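# Slide the pillow fully into its pillowcase on the table

## Task

Get the pillow completely inside the pillowcase, lying flat rather than crumpled, with the case's open end extending well beyond the pillow's end. Both items must stay on the table, though a slight overhang past the table edge is acceptable. At the end, release everything and pull the grippers away.

## Robot and tools

Robot: two arms, left_arm and right_arm, each ending in a parallel gripper. Base positions in the scene frame: left_arm at (-0.026, +0.294, 0) m with quat_wxyz (+1.000, 0, 0, +0.023); right_arm at (-0.041, -0.314, 0) m with quat_wxyz (+1.000, 0, 0, +0.018). A two-camera stand sits behind the arms.

Frames. Scene frame: origin at table-top height, halfway between the nominal bases; +x points out over the table, +z up, and left_arm is on the +y side (the arm names do not correspond to image left or right). Every hand quantity reported for an arm (end_effector_position in metres, end_effector_quat_wxyz, velocities, Hand target, wrist camera poses) is given in that arm's own base frame. The table and cam_high use the scene frame. On the gripper, the fingers extend along its +z and close along its y; end_effector_position is the spot between the pads, just under 1 cm behind the tips. Reported positions and orientations may be a few cm off, worse at full reach.

Tool execute_actions. Argument actions: a list of actions, run one after another. Each action is a list of 1 to 15 rows; each row is one 1/30 s control step, and if fewer than 15 rows are given the final row is repeated to fill 15. Every row holds exactly 14 numbers in [-1, 1], always for both arms: left_arm dx, dy, dz, rx, ry, rz, opening, followed by right_arm dx, dy, dz, rx, ry, rz, opening. dx..rz are an offset, not a pose: measured from that arm's Hand target as it stood when the action began, along that arm's base axes, with rotation taken about the Hand target's position. All rows in one action refer to that same start, not to the row before. Because each new action starts from the updated Hand target, sending the same offset twice moves the hand twice. Scale: 1.0 equals 0.6 m for dx, dy, dz and 180 degrees for rotation; rx, ry, rz form a single rotation vector. A translation whose length exceeds 1.0 is shortened along its direction. Opening is absolute, not an offset: +1 fully open (about 87 mm between pads), +0.5 about 69 mm, 0 about 43 mm, -0.5 about 18 mm, -1 closed. A 0 in an opening slot is a real command, so to keep a gripper unchanged resend its current value. Argument cameras (optional): list of names (cam_high, cam_left_wrist, cam_right_wrist), ["all"], or []; an unknown name invalidates the call. Images come back only when actions is empty or cameras requests them; an empty actions list also shows the full state, the current task and scene number.

Tool zoom_image: camera (one of cam_high, cam_left_wrist, cam_right_wrist, and it must appear in the latest images) and region [x0, y0, x1, y1] as integer pixels from the top-left, no more than 504 wide or high. Images are 672x504.

Tool finished_scene: scene = the current scene number (integer). It closes the scene permanently; the goal must already hold with the robot let go and clear.

Reading results. Hand target is the last commanded pose after clipping; the next offset builds on it. Grippers often stop short of it; waiting does not help, but the next action (even all zeros) requests it again, and if still short, send the remaining distance as an offset. To stop pressing into something, set the target back past where the gripper sits. Tool commands lists current gripper commands. grip_measured is the motor reading on the same scale as opening (Joint positions show it 0 closed to 1 open); each gripper may read up to about 1 mm (0.043) off. To hold something, command roughly 0.04 below the reading at first contact for full force, less for a gentler grip; each pad pushes around 20 N at most. Joint velocities saying within noise means that arm is still. Joint torques include the arm's weight and have offsets and noise; numbers 1-3 wrap at ±28 N m. Joint ranges (rad): waist -2.618 to 3.054, shoulder 0.000 to 3.142, elbow 0.000 to 3.142 (straight at 2.901), wrist pitch -1.571 to 1.571, wrist yaw -1.571 to 1.571, wrist roll -2.094 to 2.094.

Motion quirks. Each step, commanded orientation is limited to within 40 degrees of the measured one; position is favoured when both cannot be reached. Friction and gravity can leave the hand low, short or tilted, especially when stretched; tiny moves may not happen or may drift sideways. Check position and tilt after moves and correct. With the wrist near the waist axis, small moves can swing the whole arm. A call returns once the robot is still, up to 3 s after its last action; while you are deciding, the last command is held.

Cameras: cam_high is fixed (scene frame); cam_left_wrist and cam_right_wrist ride on the hands and may lag during motion. The given calibration may be off by a couple of degrees and some millimetres.

Avoid: anything falling or being left off the table; dropping or releasing moving items; fast slams, hitting fixed or heavy objects, hard pushes. Never let the grippers, housings or wrist cameras touch each other, and never close one gripper on the other's fingers; the clearance check does not prevent this and such contact can fail the task. Holding loads, staying stretched, or pushing at unreachable poses heats motors: a MOTOR HOT line appears at 75 °C, at 90 °C an OVER-TEMPERATURE FAULT folds that arm and disables it, and at 100 °C it goes limp. Any arm stop is costly.

Each tool is called after ">>>" as a command line: name --argument value for each argument, lists and objects as JSON in quotes; but a table of rows of numbers goes row by row, as --pt "numbers of a row", without its own name.

## Session

>>> execute_actions --actions '[]'

Scene clock: 0.00 s.
left_arm: end_effector_position=(+0.2542, -0.0595, +0.2008) grip_measured=+0.985 end_effector_quat_wxyz=(+0.610, +0.131, +0.752, -0.213) | right_arm: end_effector_position=(+0.3409, -0.0489, +0.2750) grip_measured=+0.971 end_effector_quat_wxyz=(+0.634, +0.012, +0.770, -0.071)
Joint positions: left_arm=[0.24 0.541 0.448 -0.13 0.736 -0.012 0.992] | right_arm=[-0.135 0.909 0.829 -0.106 -0.009 -0.097 0.986]
Joint velocities: within noise
Joint torques (N m): no reading
Motor temperatures (°C): left_arm=[25 27 31 34 26 25 28] | right_arm=[24 35 31 36 24 23 28]
Heat: left arm: 34 °C; right arm: 36 °C.
Hand target: left_arm +0.2559, -0.0592, +0.2097; +0.620, +0.136, +0.744, -0.209 | right_arm +0.3407, -0.0489, +0.2778; +0.636, +0.012, +0.768, -0.071
Tool commands: left_gripper/opening=+1.0 right_gripper/opening=+1.0

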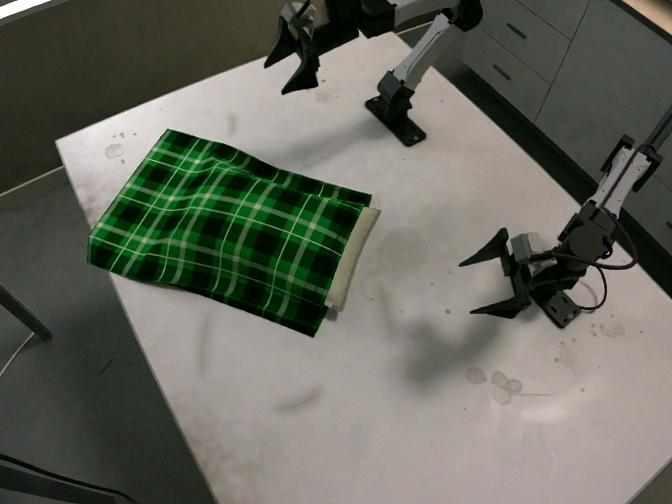

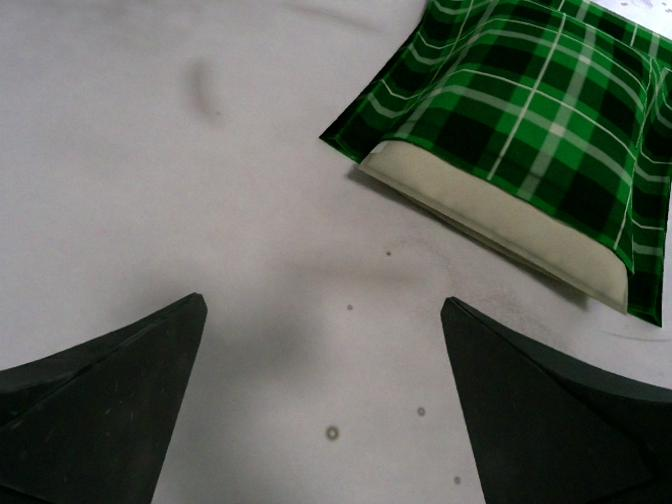

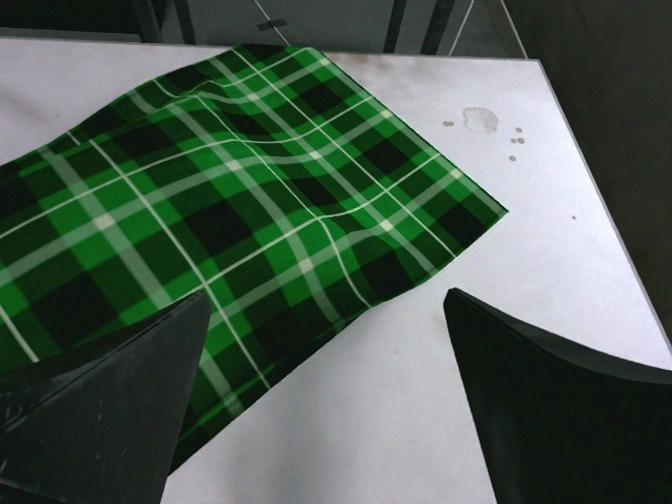

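>>> zoom_image --camera "cam_high" --region '[280, 170, 420, 350]'

>>> zoom_image --camera "cam_left_wrist" --region '[310, 0, 672, 340]'

Scaled by 2.800 from the camera's 672x504 image, which has a finer 960x720 frame.

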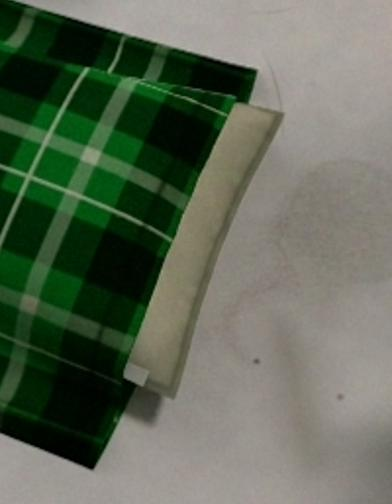

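Scaled by 1.392 from the camera's 672x504 image, which has a finer 960x720 frame.

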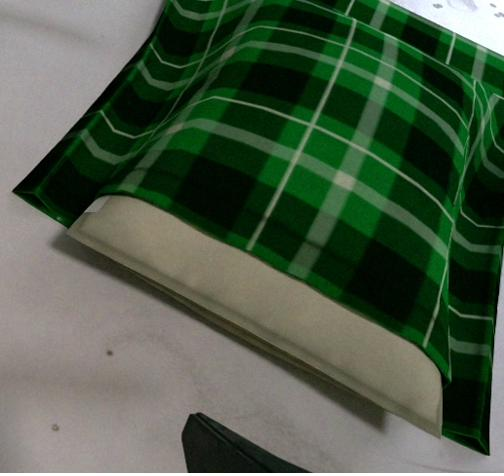

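>>> execute_actions --actions '[[[0.067,-0.0485,-0.0305,0.0387,0.0427,-0.0168,0.3,-0.0335,0.059,-0.0495,0.0265,0.0547,-0.0282,0.3]],[[0.067,-0.0485,-0.0305,0.0387,0.0427,-0.0168,0.3,-0.0335,0.059,-0.0495,0.0265,0.0547,-0.0282,0.3]],[[0.067,-0.0485,-0.0305,0.0387,0.0427,-0.0168,0.3,-0.0335,0.059,-0.0495,0.0265,0.0547,-0.0282,0.3]],[[0.067,-0.0485,-0.0305,0.0387,0.0427,-0.0168,0.3,-0.0335,0.059,-0.0495,0.0265,0.0547,-0.0282,0.3]],[[0.067,-0.0485,-0.0305,0.0387,0.0427,-0.0168,0.3,-0.0335,0.059,-0.0495,0.0265,0.0547,-0.0282,0.3]],[[0.067,-0.0485,-0.0305,0.0387,0.0427,-0.0168,0.3,-0.0335,0.059,-0.0495,0.0265,0.0547,-0.0282,0.3]],[[0,0,0,0,0,0,0.3,0,0,0,0,0,0,0.3]]]' --cameras '["all"]'

Scene clock: 110.87 s.
left_arm: end_effector_position=(+0.4929, -0.2332, +0.0995) grip_measured=+0.300 end_effector_quat_wxyz=(+0.200, +0.355, +0.910, -0.071) | right_arm: end_effector_position=(+0.2209, +0.1591, +0.0963) grip_measured=+0.300 end_effector_quat_wxyz=(+0.128, +0.312, +0.940, -0.048)
Joint positions: left_arm=[-0.426 2.645 2.833 -1.346 0.117 0.293 0.65] | right_arm=[0.652 1.556 1.208 -1.156 0.266 1.283 0.65]
Joint torques (N m): left_arm=[-0.31 -11.93 7.87 0.94 -0.05 0.14] | right_arm=[0.65 -6.5 7.46 0.38 0 0.04]
Motor temperatures (°C): left_arm=[25 27 39 40 25 24 26] | right_arm=[23 34 39 40 24 23 26]
Heat: left arm: 40 °C; right arm: 40 °C.
Hand target: left_arm +0.4971, -0.2338, +0.1002; +0.162, +0.361, +0.916, -0.064 | right_arm +0.2202, +0.1635, +0.0996; +0.123, +0.315, +0.940, -0.041
Off the commanded pose: left_arm 0.004 m, 5 deg | right_arm 0.006 m, 1 deg.
elbow stopped short (left arm): the move would have taken joint 3 (elbow) straighter than the controller allows.
camera_calibration:
cam_left_wrist: T_world_to_cam=[[-0.668506, -0.743601, -0.0125056, 0.153723], [-0.67404, 0.598693, 0.432709, 0.450856], [-0.314276, 0.297698, -0.901447, 0.458641], [0, 0, 0, 1]] pos_world=[0.5508, -0.292152, 0.220273]
cam_right_wrist: T_world_to_cam=[[-0.599671, -0.799885, 0.0240489, 0.256473], [-0.650065, 0.504437, 0.568294, 0.0292322], [-0.466701, 0.325156, -0.822474, 0.275447], [0, 0, 0, 1]] pos_world=[0.301353, 0.10084, 0.203767]

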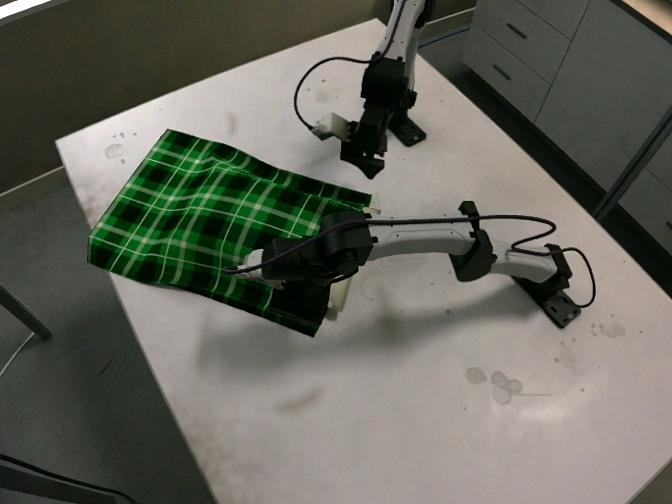

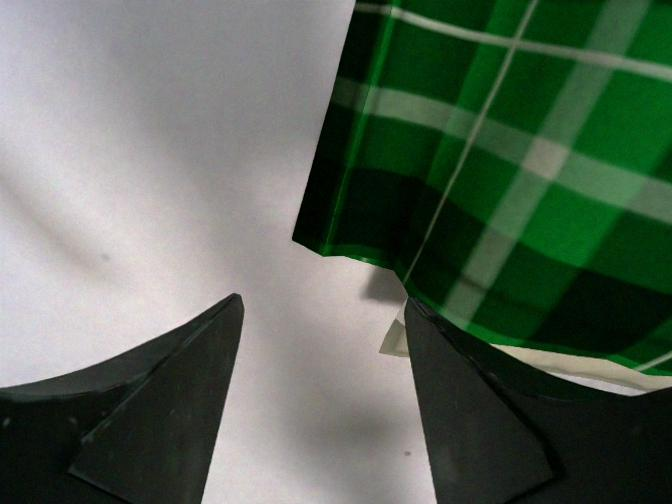

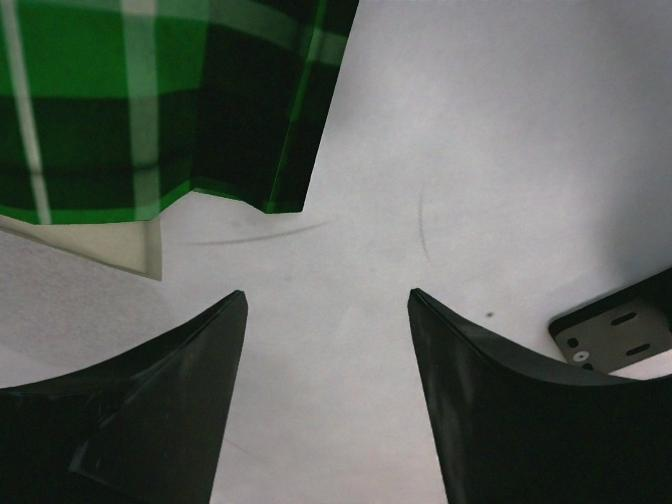

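>>> execute_actions --actions '[[[0.007,0,-0.06,0,0,0,0.3,0.033,0,-0.06,0,0,0,0.3]],[[0,0,-0.05,0,0,0,0.3,0,0,-0.05,0,0,0,0.3]],[[0,0,-0.03,0,0,0,0.3,0,0,-0.03,0,0,0,0.3]],[[0,0,0,0,0,0,0.3,0,0,0,0,0,0,0.3]]]' --cameras '["cam_left_wrist","cam_right_wrist"]'

Scene clock: 130.27 s.
left_arm: end_effector_position=(+0.4946, -0.2339, +0.0141) grip_measured=+0.300 end_effector_quat_wxyz=(+0.144, +0.360, +0.919, -0.068) | right_arm: end_effector_position=(+0.2411, +0.1627, +0.0193) grip_measured=+0.300 end_effector_quat_wxyz=(+0.130, +0.318, +0.938, -0.043)
Joint positions: left_arm=[-0.426 2.763 2.736 -1.246 0.119 0.302 0.65] | right_arm=[0.618 1.69 1.032 -0.827 0.261 1.259 0.65]
Joint torques (N m): left_arm=[0.01 -15.34 3.12 1.17 -0.05 0.14] | right_arm=[-0.08 -6.67 5.24 0.63 0.02 -0.13]
Motor temperatures (°C): left_arm=[25 34 39 37 25 24 26] | right_arm=[23 35 38 36 24 23 26]
Heat: left arm: 39 °C; right arm: 38 °C.
Hand target: left_arm +0.5012, -0.2338, +0.0160; +0.161, +0.361, +0.916, -0.064 | right_arm +0.2399, +0.1634, +0.0156; +0.123, +0.315, +0.940, -0.042
Off the commanded pose: left_arm 0.007 m, 2 deg | right_arm 0.004 m, 1 deg.
elbow stopped short (left arm): the move would have taken joint 3 (elbow) straighter than the controller allows.
camera_calibration:
cam_left_wrist: T_world_to_cam=[[-0.674787, -0.73772, 0.0208002, 0.157341], [-0.618901, 0.581008, 0.528575, 0.456576], [-0.402025, 0.343802, -0.848632, 0.435772], [0, 0, 0, 1]] pos_world=[0.563938, -0.29902, 0.125203]
cam_right_wrist: T_world_to_cam=[[-0.608479, -0.793484, 0.0116739, 0.274592], [-0.64916, 0.506158, 0.567798, 0.0838881], [-0.456448, 0.337915, -0.823085, 0.215806], [0, 0, 0, 1]] pos_world=[0.320044, 0.1025, 0.126789]
Images, in order (width x height): cam_left_wrist 672x504, cam_right_wrist 672x504.

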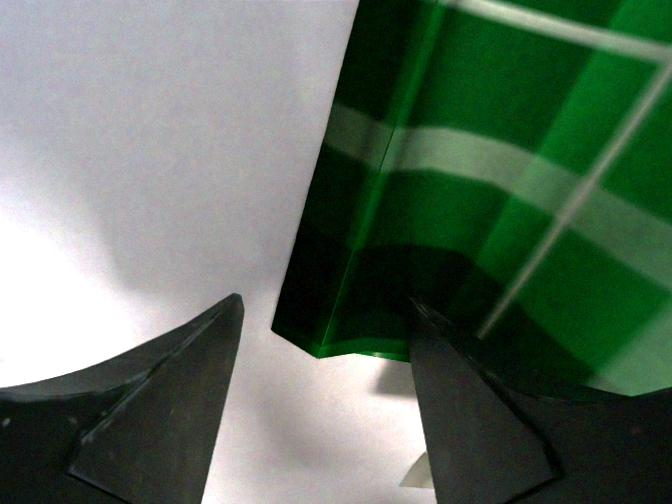

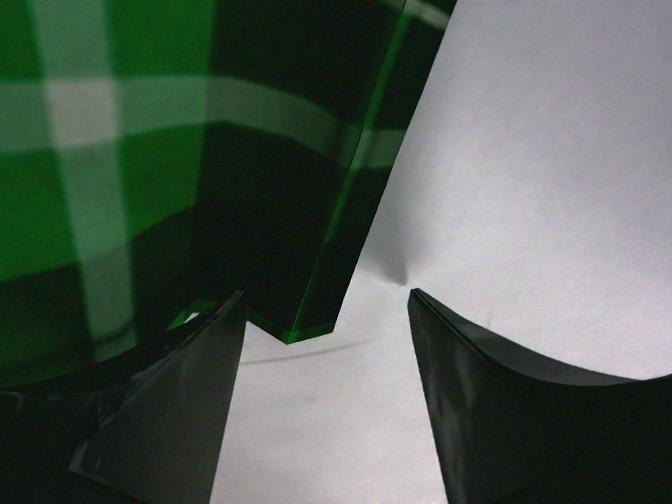

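>>> execute_actions --actions '[[[0.015,-0.021,-0.012,0,0,0,0.3,0.014,-0.021,-0.021,0,0,0,0.3]],[[0,0,0,0,0,0,0.0,0,0,0,0,0,0,0.0]],[[0,0,0,0,0,0,-0.4,0,0,0,0,0,0,-0.4]],[[0,0,0,0,0,0,-1,0,0,0,0,0,0,-1]],[[0,0,0,0,0,0,-1,0,0,0,0,0,0,-1]]]' --cameras '["all"]'

Scene clock: 144.67 s.
left_arm: end_effector_position=(+0.5046, -0.2440, +0.0168) grip_measured=-0.969 end_effector_quat_wxyz=(+0.168, +0.361, +0.915, -0.069) | right_arm: end_effector_position=(+0.2571, +0.1605, +0.0134) grip_measured=-0.973 end_effector_quat_wxyz=(+0.138, +0.319, +0.938, -0.018)
Joint positions: left_arm=[-0.436 2.812 2.838 -1.25 0.116 0.296 0.016] | right_arm=[0.569 1.696 1.009 -0.737 0.237 1.207 0.013]
Joint torques (N m): left_arm=[-0.46 -11.59 7.66 1 -0.08 0.04] | right_arm=[-0.4 -5.6 4.27 0.49 0.23 -0.14]
Motor temperatures (°C): left_arm=[25 41 37 37 25 24 26] | right_arm=[23 35 37 35 24 23 26]
Heat: left arm: 41 °C; right arm: 37 °C.
Hand target: left_arm +0.5103, -0.2463, +0.0089; +0.161, +0.361, +0.916, -0.064 | right_arm +0.2485, +0.1509, +0.0030; +0.123, +0.315, +0.940, -0.041
Off the commanded pose: left_arm 0.010 m, 1 deg | right_arm 0.017 m, 3 deg.
elbow stopped short (left arm): the move would have taken joint 3 (elbow) straighter than the controller allows.
camera_calibration:
cam_left_wrist: T_world_to_cam=[[-0.677776, -0.735249, 0.00535553, 0.158894], [-0.639401, 0.592985, 0.489423, 0.481199], [-0.363023, 0.328295, -0.87203, 0.422518], [0, 0, 0, 1]] pos_world=[0.568758, -0.307228, 0.132088]
cam_right_wrist: T_world_to_cam=[[-0.604032, -0.79593, -0.0405119, 0.28269], [-0.669031, 0.478795, 0.568465, 0.108172], [-0.433062, 0.370475, -0.821709, 0.207751], [0, 0, 0, 1]] pos_world=[0.333093, 0.0962423, 0.120672]

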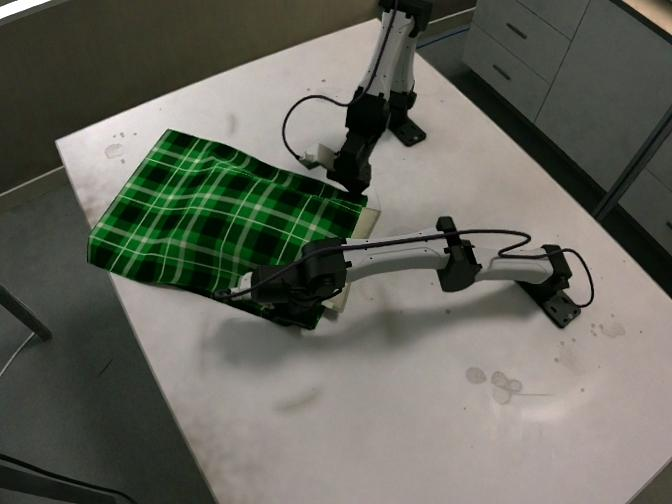

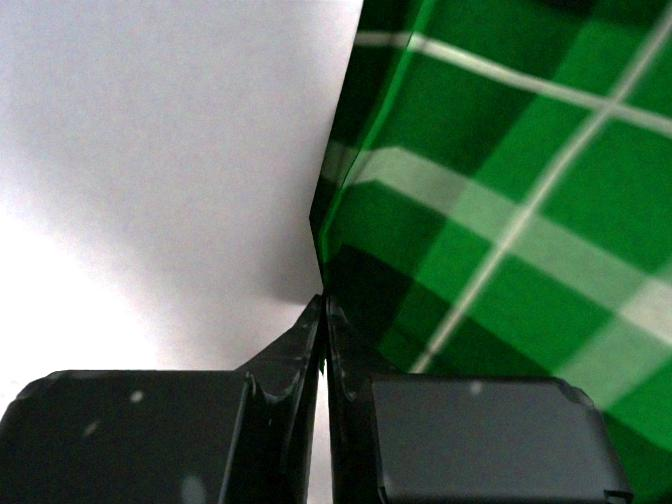

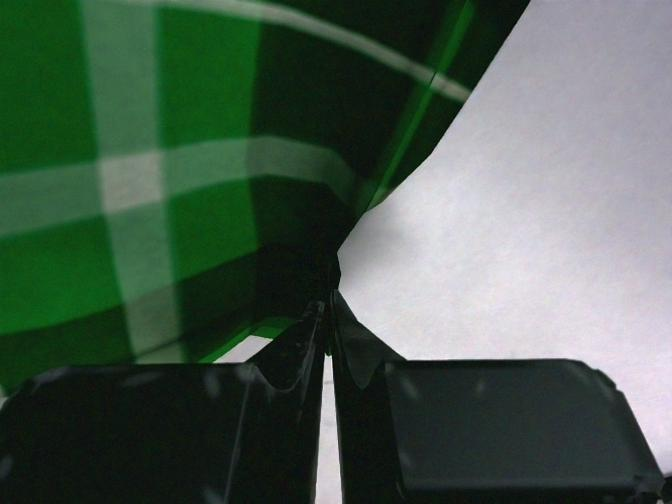

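>>> execute_actions --actions '[[[-0.02,0.02,0.05,0,0,0,-1,-0.01,0.02,0.05,0,0,0,-1]],[[-0.02,0.03,0.05,0,0,0,-1,-0.02,0.02,0.05,0,0,0,-1]],[[-0.02,0.03,0.05,0,0,0,-1,-0.02,0.02,0.05,0,0,0,-1]],[[-0.02,0.03,0.05,0,0,0,-1,-0.02,0.02,0.05,0,0,0,-1]]]' --cameras '["all"]'

Scene clock: 155.13 s.
left_arm: end_effector_position=(+0.4573, -0.1866, +0.1013) grip_measured=-0.969 end_effector_quat_wxyz=(+0.128, +0.361, +0.921, -0.071) | right_arm: end_effector_position=(+0.2133, +0.2020, +0.1157) grip_measured=-0.974 end_effector_quat_wxyz=(+0.129, +0.316, +0.939, -0.037)
Joint positions: left_arm=[-0.366 2.471 2.534 -1.375 0.143 0.362 0.016] | right_arm=[0.779 1.626 1.357 -1.249 0.265 1.421 0.013]
Joint torques (N m): left_arm=[0.81 -17.37 5.12 0.8 -0.07 0.21] | right_arm=[0.72 -8.65 7.39 0.01 0.11 -0.02]
Heat: left arm: 45 °C; right arm: 36 °C.
Hand target: left_arm +0.4623, -0.1803, +0.1289; +0.161, +0.361, +0.916, -0.064 | right_arm +0.2063, +0.1989, +0.1230; +0.123, +0.315, +0.940, -0.042
Off the commanded pose: left_arm 0.029 m, 4 deg | right_arm 0.010 m, 1 deg.
camera_calibration:
cam_left_wrist: T_world_to_cam=[[-0.676758, -0.735222, 0.0380484, 0.164842], [-0.599654, 0.580478, 0.550872, 0.348878], [-0.427099, 0.349991, -0.833722, 0.489709], [0, 0, 0, 1]] pos_world=[0.529919, -0.252715, 0.209822]
cam_right_wrist: T_world_to_cam=[[-0.603991, -0.796991, 0.00114968, 0.288825], [-0.653312, 0.495931, 0.572045, -0.00631284], [-0.456485, 0.344759, -0.820221, 0.267512], [0, 0, 0, 1]] pos_world=[0.292439, 0.141095, 0.222698]

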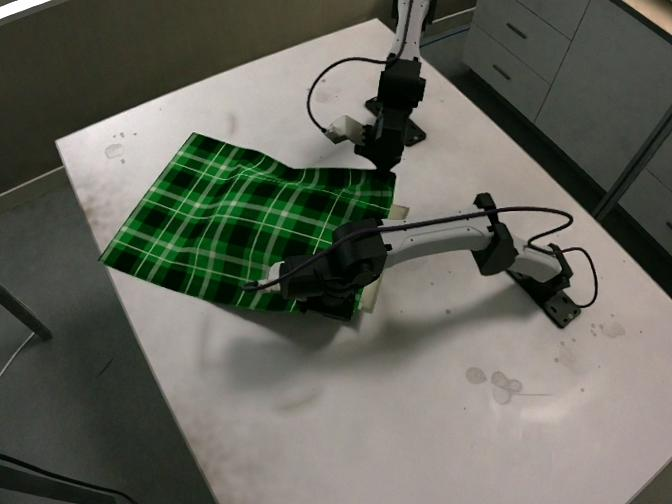

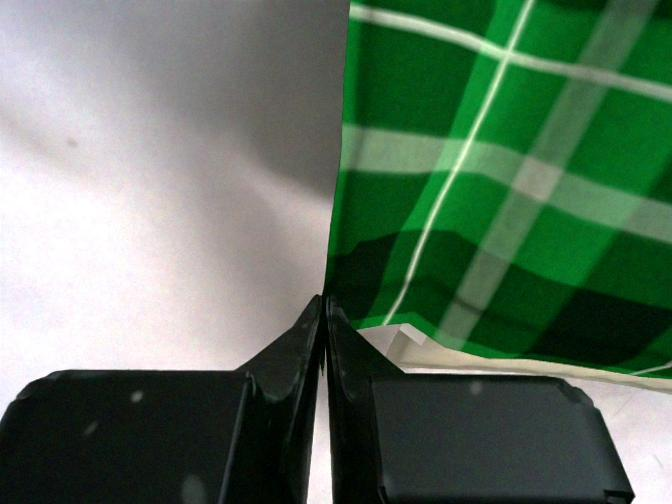

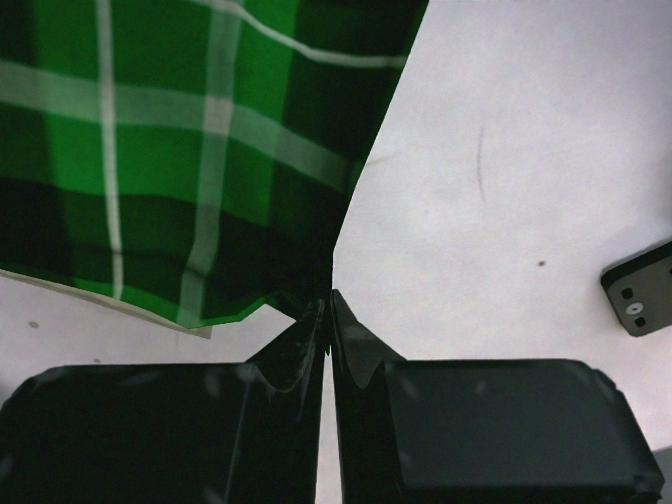

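>>> execute_actions --actions '[[[-0.0463,0.0073,0.0565,-0.0065,-0.0166,0.0294,-1,0.0123,-0.0196,0.0577,-0.0067,-0.0202,0.0252,-1]],[[-0.0463,0.0073,0.0565,-0.0065,-0.0166,0.0294,-1,0.0123,-0.0196,0.0577,-0.0067,-0.0202,0.0252,-1]],[[-0.0463,0.0073,0.0565,-0.0065,-0.0166,0.0294,-1,0.0123,-0.0196,0.0577,-0.0067,-0.0202,0.0252,-1]],[[-0.0463,0.0073,0.0565,-0.0065,-0.0166,0.0294,-1,0.0123,-0.0196,0.0577,-0.0067,-0.0202,0.0252,-1]],[[-0.0463,0.0073,0.0565,-0.0065,-0.0166,0.0294,-1,0.0123,-0.0196,0.0577,-0.0067,-0.0202,0.0252,-1]],[[-0.0463,0.0073,0.0565,-0.0065,-0.0166,0.0294,-1,0.0123,-0.0196,0.0577,-0.0067,-0.0202,0.0252,-1]],[[-0.0463,0.0073,0.0565,-0.0065,-0.0166,0.0294,-1,0.0123,-0.0196,0.0577,-0.0067,-0.0202,0.0252,-1]],[[-0.0463,0.0073,0.0565,-0.0065,-0.0166,0.0294,-1,0.0123,-0.0196,0.0577,-0.0067,-0.0202,0.0252,-1]]]' --cameras '["all"]'

Scene clock: 189.37 s.
left_arm: end_effector_position=(+0.2388, -0.1493, +0.3870) grip_measured=-0.969 end_effector_quat_wxyz=(+0.416, +0.025, +0.908, -0.040) | right_arm: end_effector_position=(+0.2628, +0.1053, +0.3950) grip_measured=-0.974 end_effector_quat_wxyz=(+0.413, -0.006, +0.910, +0.017)
Joint positions: left_arm=[-0.785 1.492 2.238 -1.571 -0.486 -0.536 0.016] | right_arm=[0.56 1.517 2.313 -1.583 0.379 0.389 0.013]
Joint torques (N m): left_arm=[-0.77 -4.53 5.64 1.47 -0.56 0.01] | right_arm=[-0.36 -3.95 5.26 1.83 0.12 -0.16]
Motor temperatures (°C): left_arm=[25 53 35 34 25 24 27] | right_arm=[23 37 37 32 24 23 27]
Heat: left arm: 53 °C; right arm: 37 °C.
Hand target: left_arm +0.2401, -0.1454, +0.4000; +0.383, +0.000, +0.924, +0.000 | right_arm +0.2654, +0.1049, +0.3999; +0.383, -0.001, +0.924, +0.001
Off the commanded pose: left_arm 0.014 m, 7 deg | right_arm 0.006 m, 4 deg.
joint read past its limit (left arm) — joint 4 (wrist pitch), lower limit.
joint read past its limit (right arm) — joint 4 (wrist pitch), lower limit.
joint sent to its limit (left arm) — joint 4 (wrist pitch), lower limit. The joint targets are off in orientation, not in position.
joint sent to its limit (right arm) — joint 4 (wrist pitch), lower limit. The joint targets are off in orientation, not in position.
camera_calibration:
cam_left_wrist: T_world_to_cam=[[-0.0719209, -0.995846, 0.0558315, -0.156751], [-0.99725, 0.0728011, 0.0138925, 0.265703], [-0.0178994, -0.0546788, -0.998344, 0.527063], [0, 0, 0, 1]] pos_world=[0.263133, -0.146624, 0.53125]
cam_right_wrist: T_world_to_cam=[[0.0147871, -0.999781, -0.014829, 0.106447], [-0.999549, -0.0151683, 0.0259303, 0.274647], [-0.0261496, 0.0144389, -0.999554, 0.545075], [0, 0, 0, 1]] pos_world=[0.287203, 0.102719, 0.539288]

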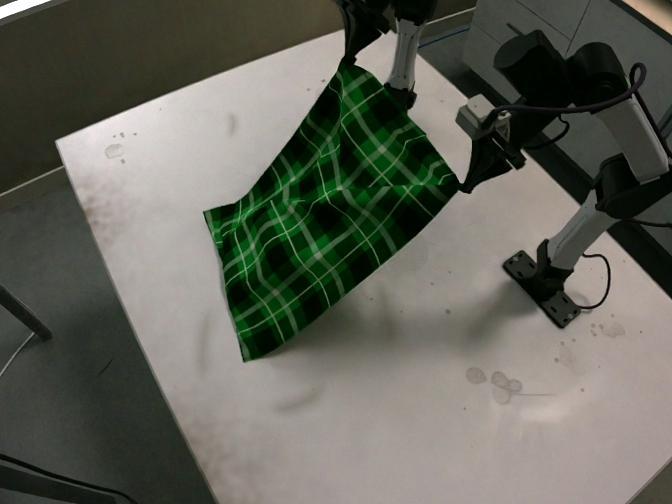

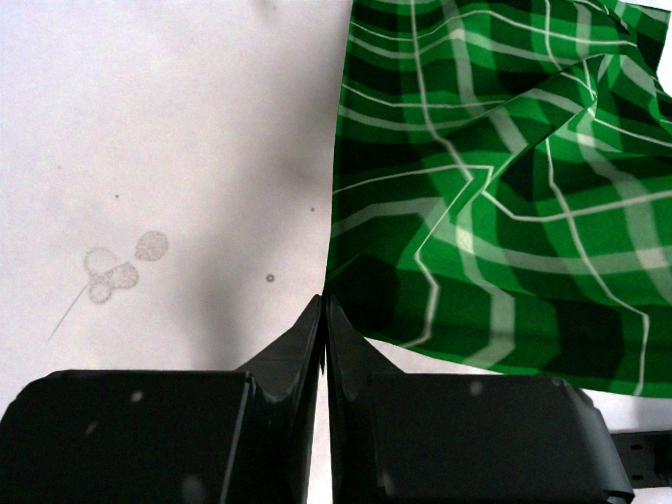

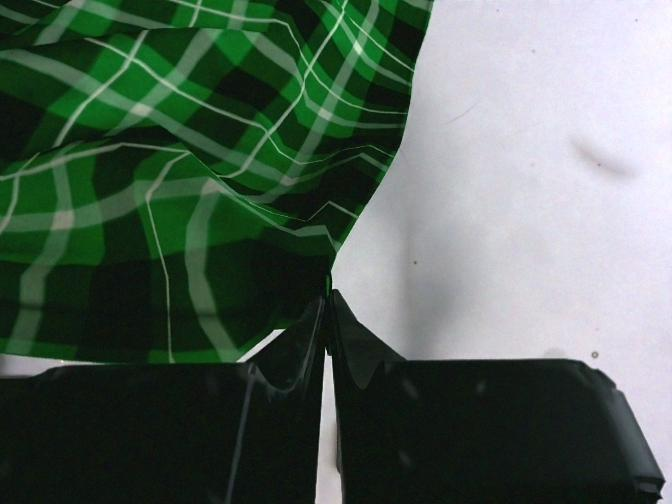

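>>> execute_actions --actions '[[[0.06,0,0.06,0,-0.05,0,-1,0.06,0,0.06,0,-0.05,0,-1]],[[0.06,0,0.06,0,-0.05,0,-1,0.06,0,0.06,0,-0.05,0,-1]],[[0,0,-0.05,0,0,0,-1,0,0,-0.05,0,0,0,-1]],[[0,0,0.05,0,0,0,-1,0,0,0.05,0,0,0,-1]],[[0,0,-0.05,0,0,0,-1,0,0,-0.05,0,0,0,-1]],[[0,0,0.05,0,0,0,-1,0,0,0.05,0,0,0,-1]],[[0,0,0,0,0,0,-1,0,0,0,0,0,0,-1]]]' --cameras '["all"]'

Scene clock: 205.73 s.
left_arm: end_effector_position=(+0.3105, -0.1485, +0.4598) grip_measured=-0.968 end_effector_quat_wxyz=(+0.535, +0.014, +0.845, -0.011) | right_arm: end_effector_position=(+0.3359, +0.1080, +0.4653) grip_measured=-0.974 end_effector_quat_wxyz=(+0.536, -0.006, +0.844, +0.012)
Joint positions: left_arm=[-0.7 1.816 2.847 -1.571 -0.589 -0.326 0.016] | right_arm=[0.487 1.812 2.855 -1.524 0.411 0.221 0.013]
Joint torques (N m): left_arm=[-0.49 -5.55 3.95 1.85 -0.44 0.16] | right_arm=[0.23 -5.94 4.14 2.11 0.29 -0.16]
Motor temperatures (°C): left_arm=[25 47 35 35 25 24 27] | right_arm=[23 36 36 34 24 23 27]
Heat: left arm: 47 °C; right arm: 36 °C.
Hand target: left_arm +0.3121, -0.1453, +0.4720; +0.523, +0.000, +0.852, +0.000 | right_arm +0.3374, +0.1049, +0.4719; +0.523, -0.001, +0.853, +0.000
Off the commanded pose: left_arm 0.013 m, 3 deg | right_arm 0.008 m, 2 deg.
elbow stopped short (left arm): the move would have taken joint 3 (elbow) straighter than the controller allows.
elbow stopped short (right arm): the move would have taken joint 3 (elbow) straighter than the controller allows.
joint read past its limit (left arm) — joint 4 (wrist pitch), lower limit.
camera_calibration:
cam_left_wrist: T_world_to_cam=[[-0.0303777, -0.999495, 0.00929594, -0.146867], [-0.967789, 0.0270861, -0.250303, 0.441761], [0.249925, -0.0166001, -0.968123, 0.509703], [0, 0, 0, 1]] pos_world=[0.295683, -0.150298, 0.605394]
cam_right_wrist: T_world_to_cam=[[0.011877, -0.999909, -0.00645615, 0.106167], [-0.967857, -0.00987363, -0.251305, 0.463817], [0.251219, 0.00923338, -0.967886, 0.50986], [0, 0, 0, 1]] pos_world=[0.319561, 0.106029, 0.610732]

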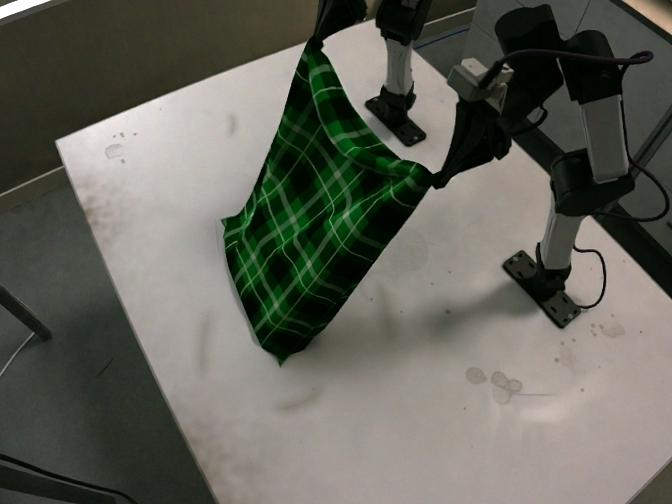

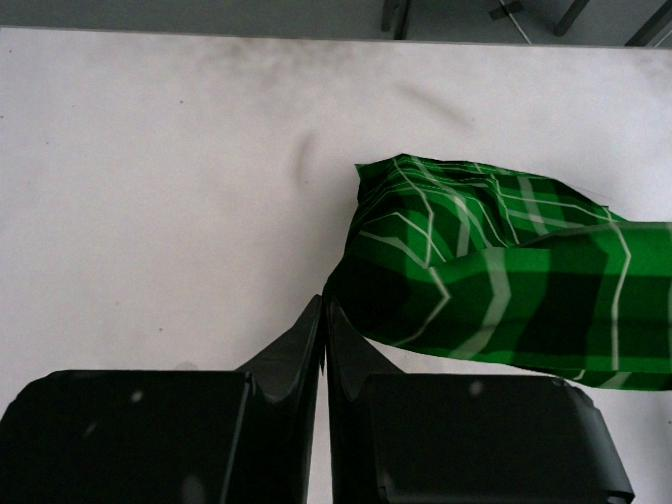

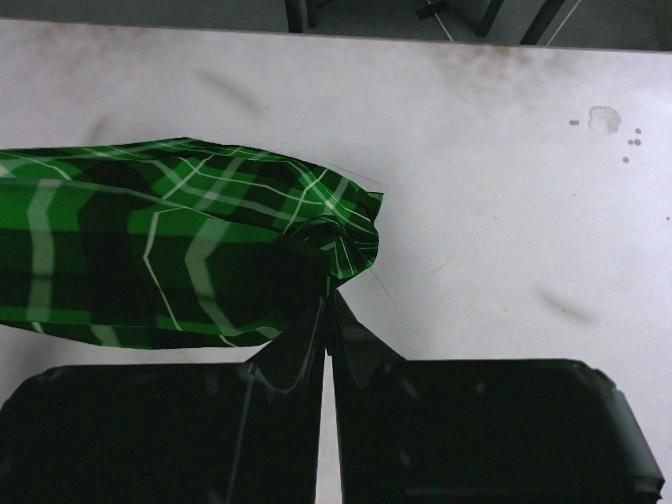

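>>> execute_actions --actions '[[[-0.045,0,-0.06,0,0.028,0,-1,-0.045,0,-0.06,0,0.028,0,-1]],[[-0.045,0,-0.08,0,0.028,0,-1,-0.045,0,-0.08,0,0.028,0,-1]],[[-0.045,0,-0.1,0,0.028,0,-1,-0.045,0,-0.1,0,0.028,0,-1]],[[-0.045,0,-0.12,0,0.028,0,-1,-0.045,0,-0.12,0,0.028,0,-1]],[[-0.02,0,-0.12,0,0.028,0,-1,-0.02,0,-0.12,0,0.028,0,-1]],[[0,0,0,0,0,0,-1,0,0,0,0,0,0,-1]]]' --cameras '["all"]'

Scene clock: 257.33 s.
left_arm: end_effector_position=(+0.1901, -0.1429, +0.1799) grip_measured=-0.968 end_effector_quat_wxyz=(+0.314, +0.009, +0.949, +0.015) | right_arm: end_effector_position=(+0.2166, +0.1028, +0.1805) grip_measured=-0.974 end_effector_quat_wxyz=(+0.317, -0.007, +0.948, -0.010)
Joint positions: left_arm=[-0.894 1.159 1.15 -1.145 -0.5 -0.767 0.016] | right_arm=[0.634 1.084 1.094 -1.042 0.377 0.515 0.013]
Joint torques (N m): left_arm=[0.01 -4.6 5.09 1.15 -0.29 -0.01] | right_arm=[0.12 -3.73 6.69 1.47 0.1 0.03]
Motor temperatures (°C): left_arm=[25 37 34 37 25 24 27] | right_arm=[23 35 34 36 24 23 27]
Heat: left arm: 37 °C; right arm: 36 °C.
Hand target: left_arm +0.1921, -0.1452, +0.1840; +0.324, +0.000, +0.946, +0.000 | right_arm +0.2174, +0.1048, +0.1839; +0.324, -0.001, +0.946, +0.001
Off the commanded pose: left_arm 0.005 m, 2 deg | right_arm 0.004 m, 2 deg.
camera_calibration:
cam_left_wrist: T_world_to_cam=[[0.000395474, -0.99949, -0.0319397, -0.140723], [-0.972105, -0.00787553, 0.234413, 0.163625], [-0.234545, 0.030956, -0.971612, 0.368394], [0, 0, 0, 1]] pos_world=[0.245521, -0.150767, 0.315086]
cam_right_wrist: T_world_to_cam=[[0.000157153, -0.999391, 0.0348896, 0.0954631], [-0.973178, 0.00787362, 0.229918, 0.189094], [-0.230053, -0.0339899, -0.972584, 0.373702], [0, 0, 0, 1]] pos_world=[0.269979, 0.106618, 0.316649]

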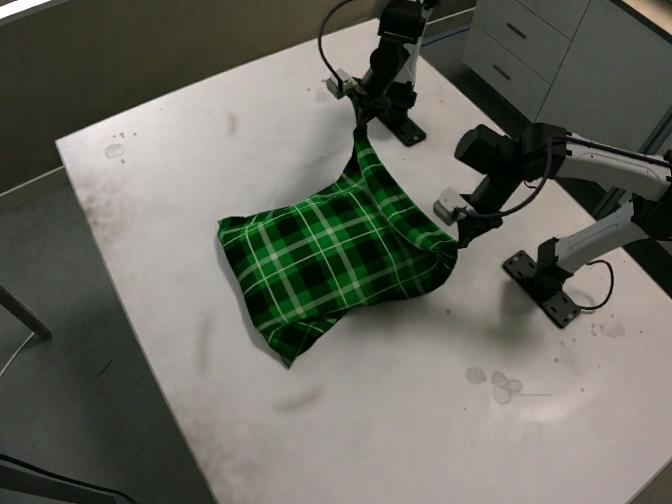

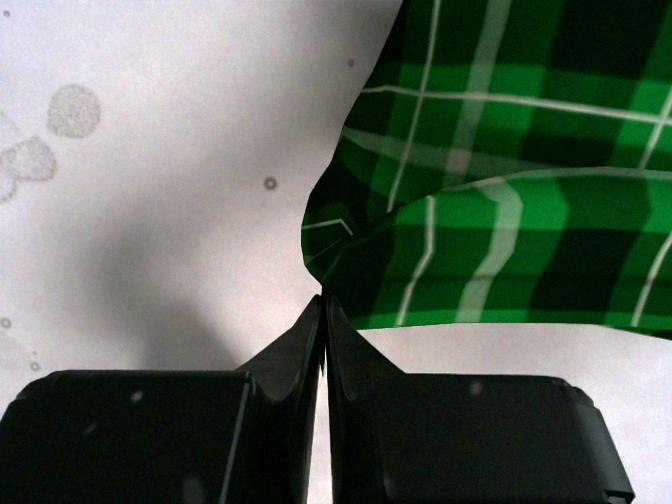

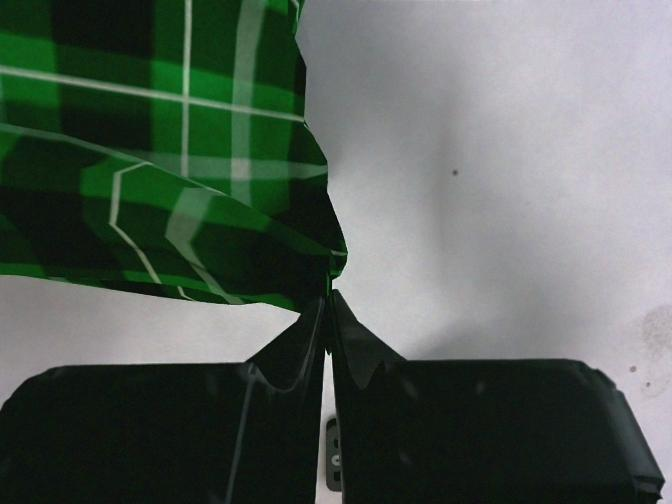

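>>> execute_actions --actions '[[[-0.03,0,-0.04,0,0.03,0,-1,-0.03,0,-0.04,0,0.03,0,-1]],[[-0.03,0,-0.06,0,0.03,0,-1,-0.03,0,-0.06,0,0.03,0,-1]],[[-0.03,0,-0.07,0,0.03,0,-1,-0.03,0,-0.07,0,0.03,0,-1]],[[-0.01,0,-0.07,0,0.03,0,-1,-0.01,0,-0.07,0,0.03,0,-1]],[[0,0,0,0,0,0,-1,0,0,0,0,0,0,-1]]]' --cameras '["all"]'

Scene clock: 268.80 s.
left_arm: end_effector_position=(+0.1297, -0.1434, +0.0420) grip_measured=-0.968 end_effector_quat_wxyz=(+0.141, +0.000, +0.990, +0.004) | right_arm: end_effector_position=(+0.1571, +0.1034, +0.0411) grip_measured=-0.974 end_effector_quat_wxyz=(+0.144, +0.001, +0.989, -0.004)
Joint positions: left_arm=[-0.876 1.233 0.721 -0.881 -0.221 -0.856 0.016] | right_arm=[0.62 1.18 0.682 -0.839 0.175 0.603 0.013]
Joint torques (N m): left_arm=[0.53 -2.7 4.88 0.75 -0.16 0.14] | right_arm=[-0.31 -2.54 6.13 0.96 -0.07 -0.13]
Heat: left arm: 36 °C; right arm: 35 °C.
Hand target: left_arm +0.1321, -0.1453, +0.0400; +0.141, +0.000, +0.990, +0.000 | right_arm +0.1574, +0.1049, +0.0399; +0.141, -0.001, +0.990, +0.001
Off the commanded pose: left_arm 0.004 m, 0 deg | right_arm 0.002 m, 1 deg.
camera_calibration:
cam_left_wrist: T_world_to_cam=[[0.00888982, -0.999926, -0.00834244, -0.147754], [-0.829352, -0.0120337, 0.558596, 0.104482], [-0.558655, 0.001953, -0.829398, 0.252186], [0, 0, 0, 1]] pos_world=[0.228851, -0.146978, 0.149566]
cam_right_wrist: T_world_to_cam=[[-0.00603517, -0.999733, 0.0223007, 0.102434], [-0.831752, 0.0173985, 0.554875, 0.1268], [-0.555115, -0.0151999, -0.831635, 0.267834], [0, 0, 0, 1]] pos_world=[0.254763, 0.104272, 0.150097]

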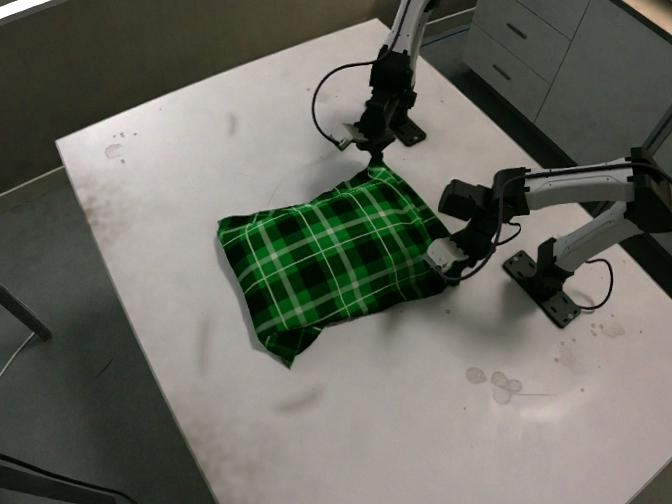

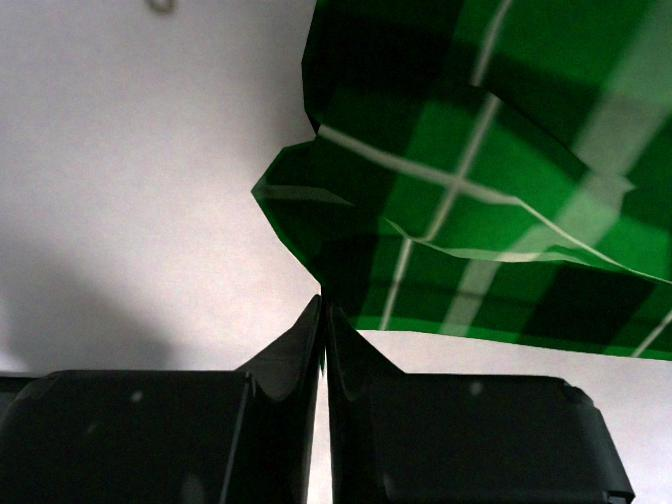

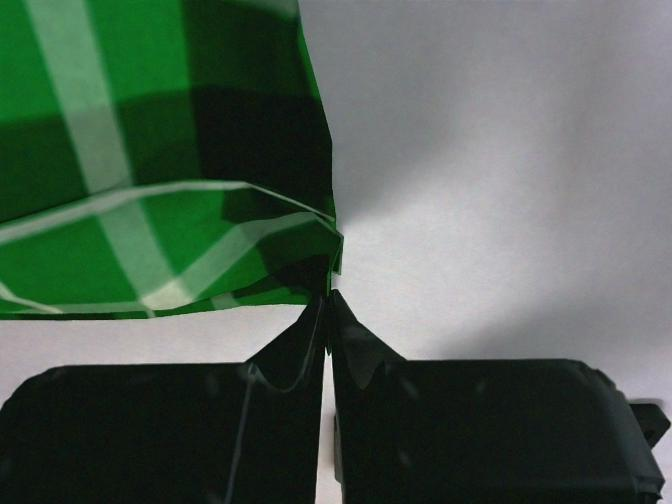

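>>> execute_actions --actions '[[[-0.03,0,-0.01,0,0,0,-1,-0.03,0,-0.01,0,0,0,-1]],[[-0.035,0,-0.03,0,0,0,-1,-0.035,0,-0.03,0,0,0,-1]],[[0,0,0,0,0,0,-0.6,0,0,0,0,0,0,-0.6]],[[0,0,0,0,0,0,0.2,0,0,0,0,0,0,0.2]],[[0,0,0.06,0,0,0,0.2,0,0,0.06,0,0,0,0.2]],[[0,0,0.12,0,0,0,0.2,0,0,0.12,0,0,0,0.2]],[[0,0,0.12,0,-0.05,0,0.2,0,0,0.12,0,-0.05,0,0.2]],[[0,0.06,0.1,0,-0.05,0,0.2,0,-0.06,0.1,0,-0.05,0,0.2]]]' --cameras '["all"]'

Scene clock: 285.33 s.
left_arm: end_effector_position=(+0.0939, -0.1090, +0.2533) grip_measured=+0.200 end_effector_quat_wxyz=(+0.286, +0.027, +0.952, -0.108) | right_arm: end_effector_position=(+0.1198, +0.0716, +0.2563) grip_measured=+0.200 end_effector_quat_wxyz=(+0.304, -0.005, +0.952, +0.039)
Joint positions: left_arm=[-1.114 0.885 1.365 -1.558 -0.396 -0.957 0.6] | right_arm=[0.831 0.893 1.385 -1.56 0.383 0.72 0.6]
Joint torques (N m): left_arm=[0.32 0.68 5.34 1.03 -0.22 0.17] | right_arm=[-0.32 1.14 5.41 1.2 0.22 -0.15]
Heat: left arm: 34 °C; right arm: 35 °C.
Hand target: left_arm +0.0931, -0.1093, +0.2561; +0.295, +0.000, +0.956, +0.000 | right_arm +0.1184, +0.0689, +0.2559; +0.294, -0.001, +0.956, +0.001
Off the commanded pose: left_arm 0.003 m, 13 deg | right_arm 0.003 m, 5 deg.
joint sent to its limit (left arm) — joint 4 (wrist pitch), lower limit. The joint targets are off in orientation, not in position.
joint sent to its limit (right arm) — joint 4 (wrist pitch), lower limit. The joint targets are off in orientation, not in position.
camera_calibration:
cam_left_wrist: T_world_to_cam=[[-0.105249, -0.975518, 0.193098, -0.148903], [-0.949062, 0.156525, 0.273461, 0.0590101], [-0.296991, -0.154481, -0.942302, 0.394391], [0, 0, 0, 1]] pos_world=[0.157463, -0.0935683, 0.384251]
cam_right_wrist: T_world_to_cam=[[0.0276034, -0.997866, -0.0591784, 0.0824445], [-0.965639, -0.0419226, 0.256482, 0.0735772], [-0.258415, 0.0500652, -0.964736, 0.419562], [0, 0, 0, 1]] pos_world=[0.177194, 0.0643477, 0.390774]

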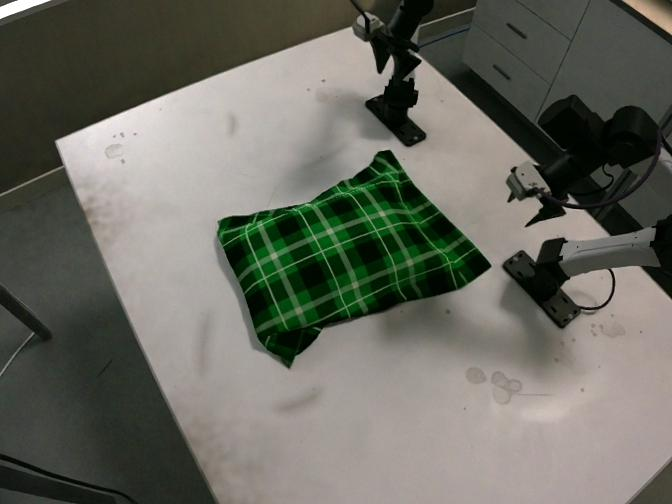

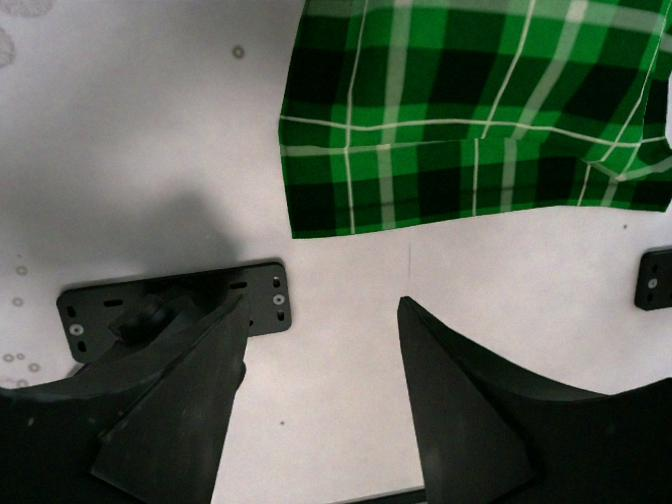

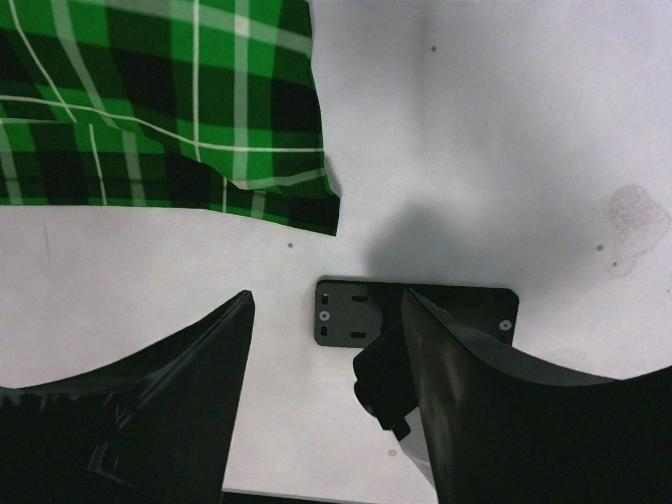

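>>> zoom_image --camera "cam_high" --region '[200, 130, 510, 380]'

Scaled by 1.626 from the camera's 672x504 image, which has a finer 960x720 frame.

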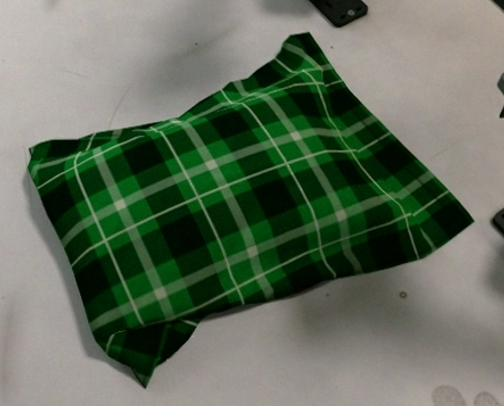

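Good.

>>> finished_scene --scene 1

The scene is finished: the task was done.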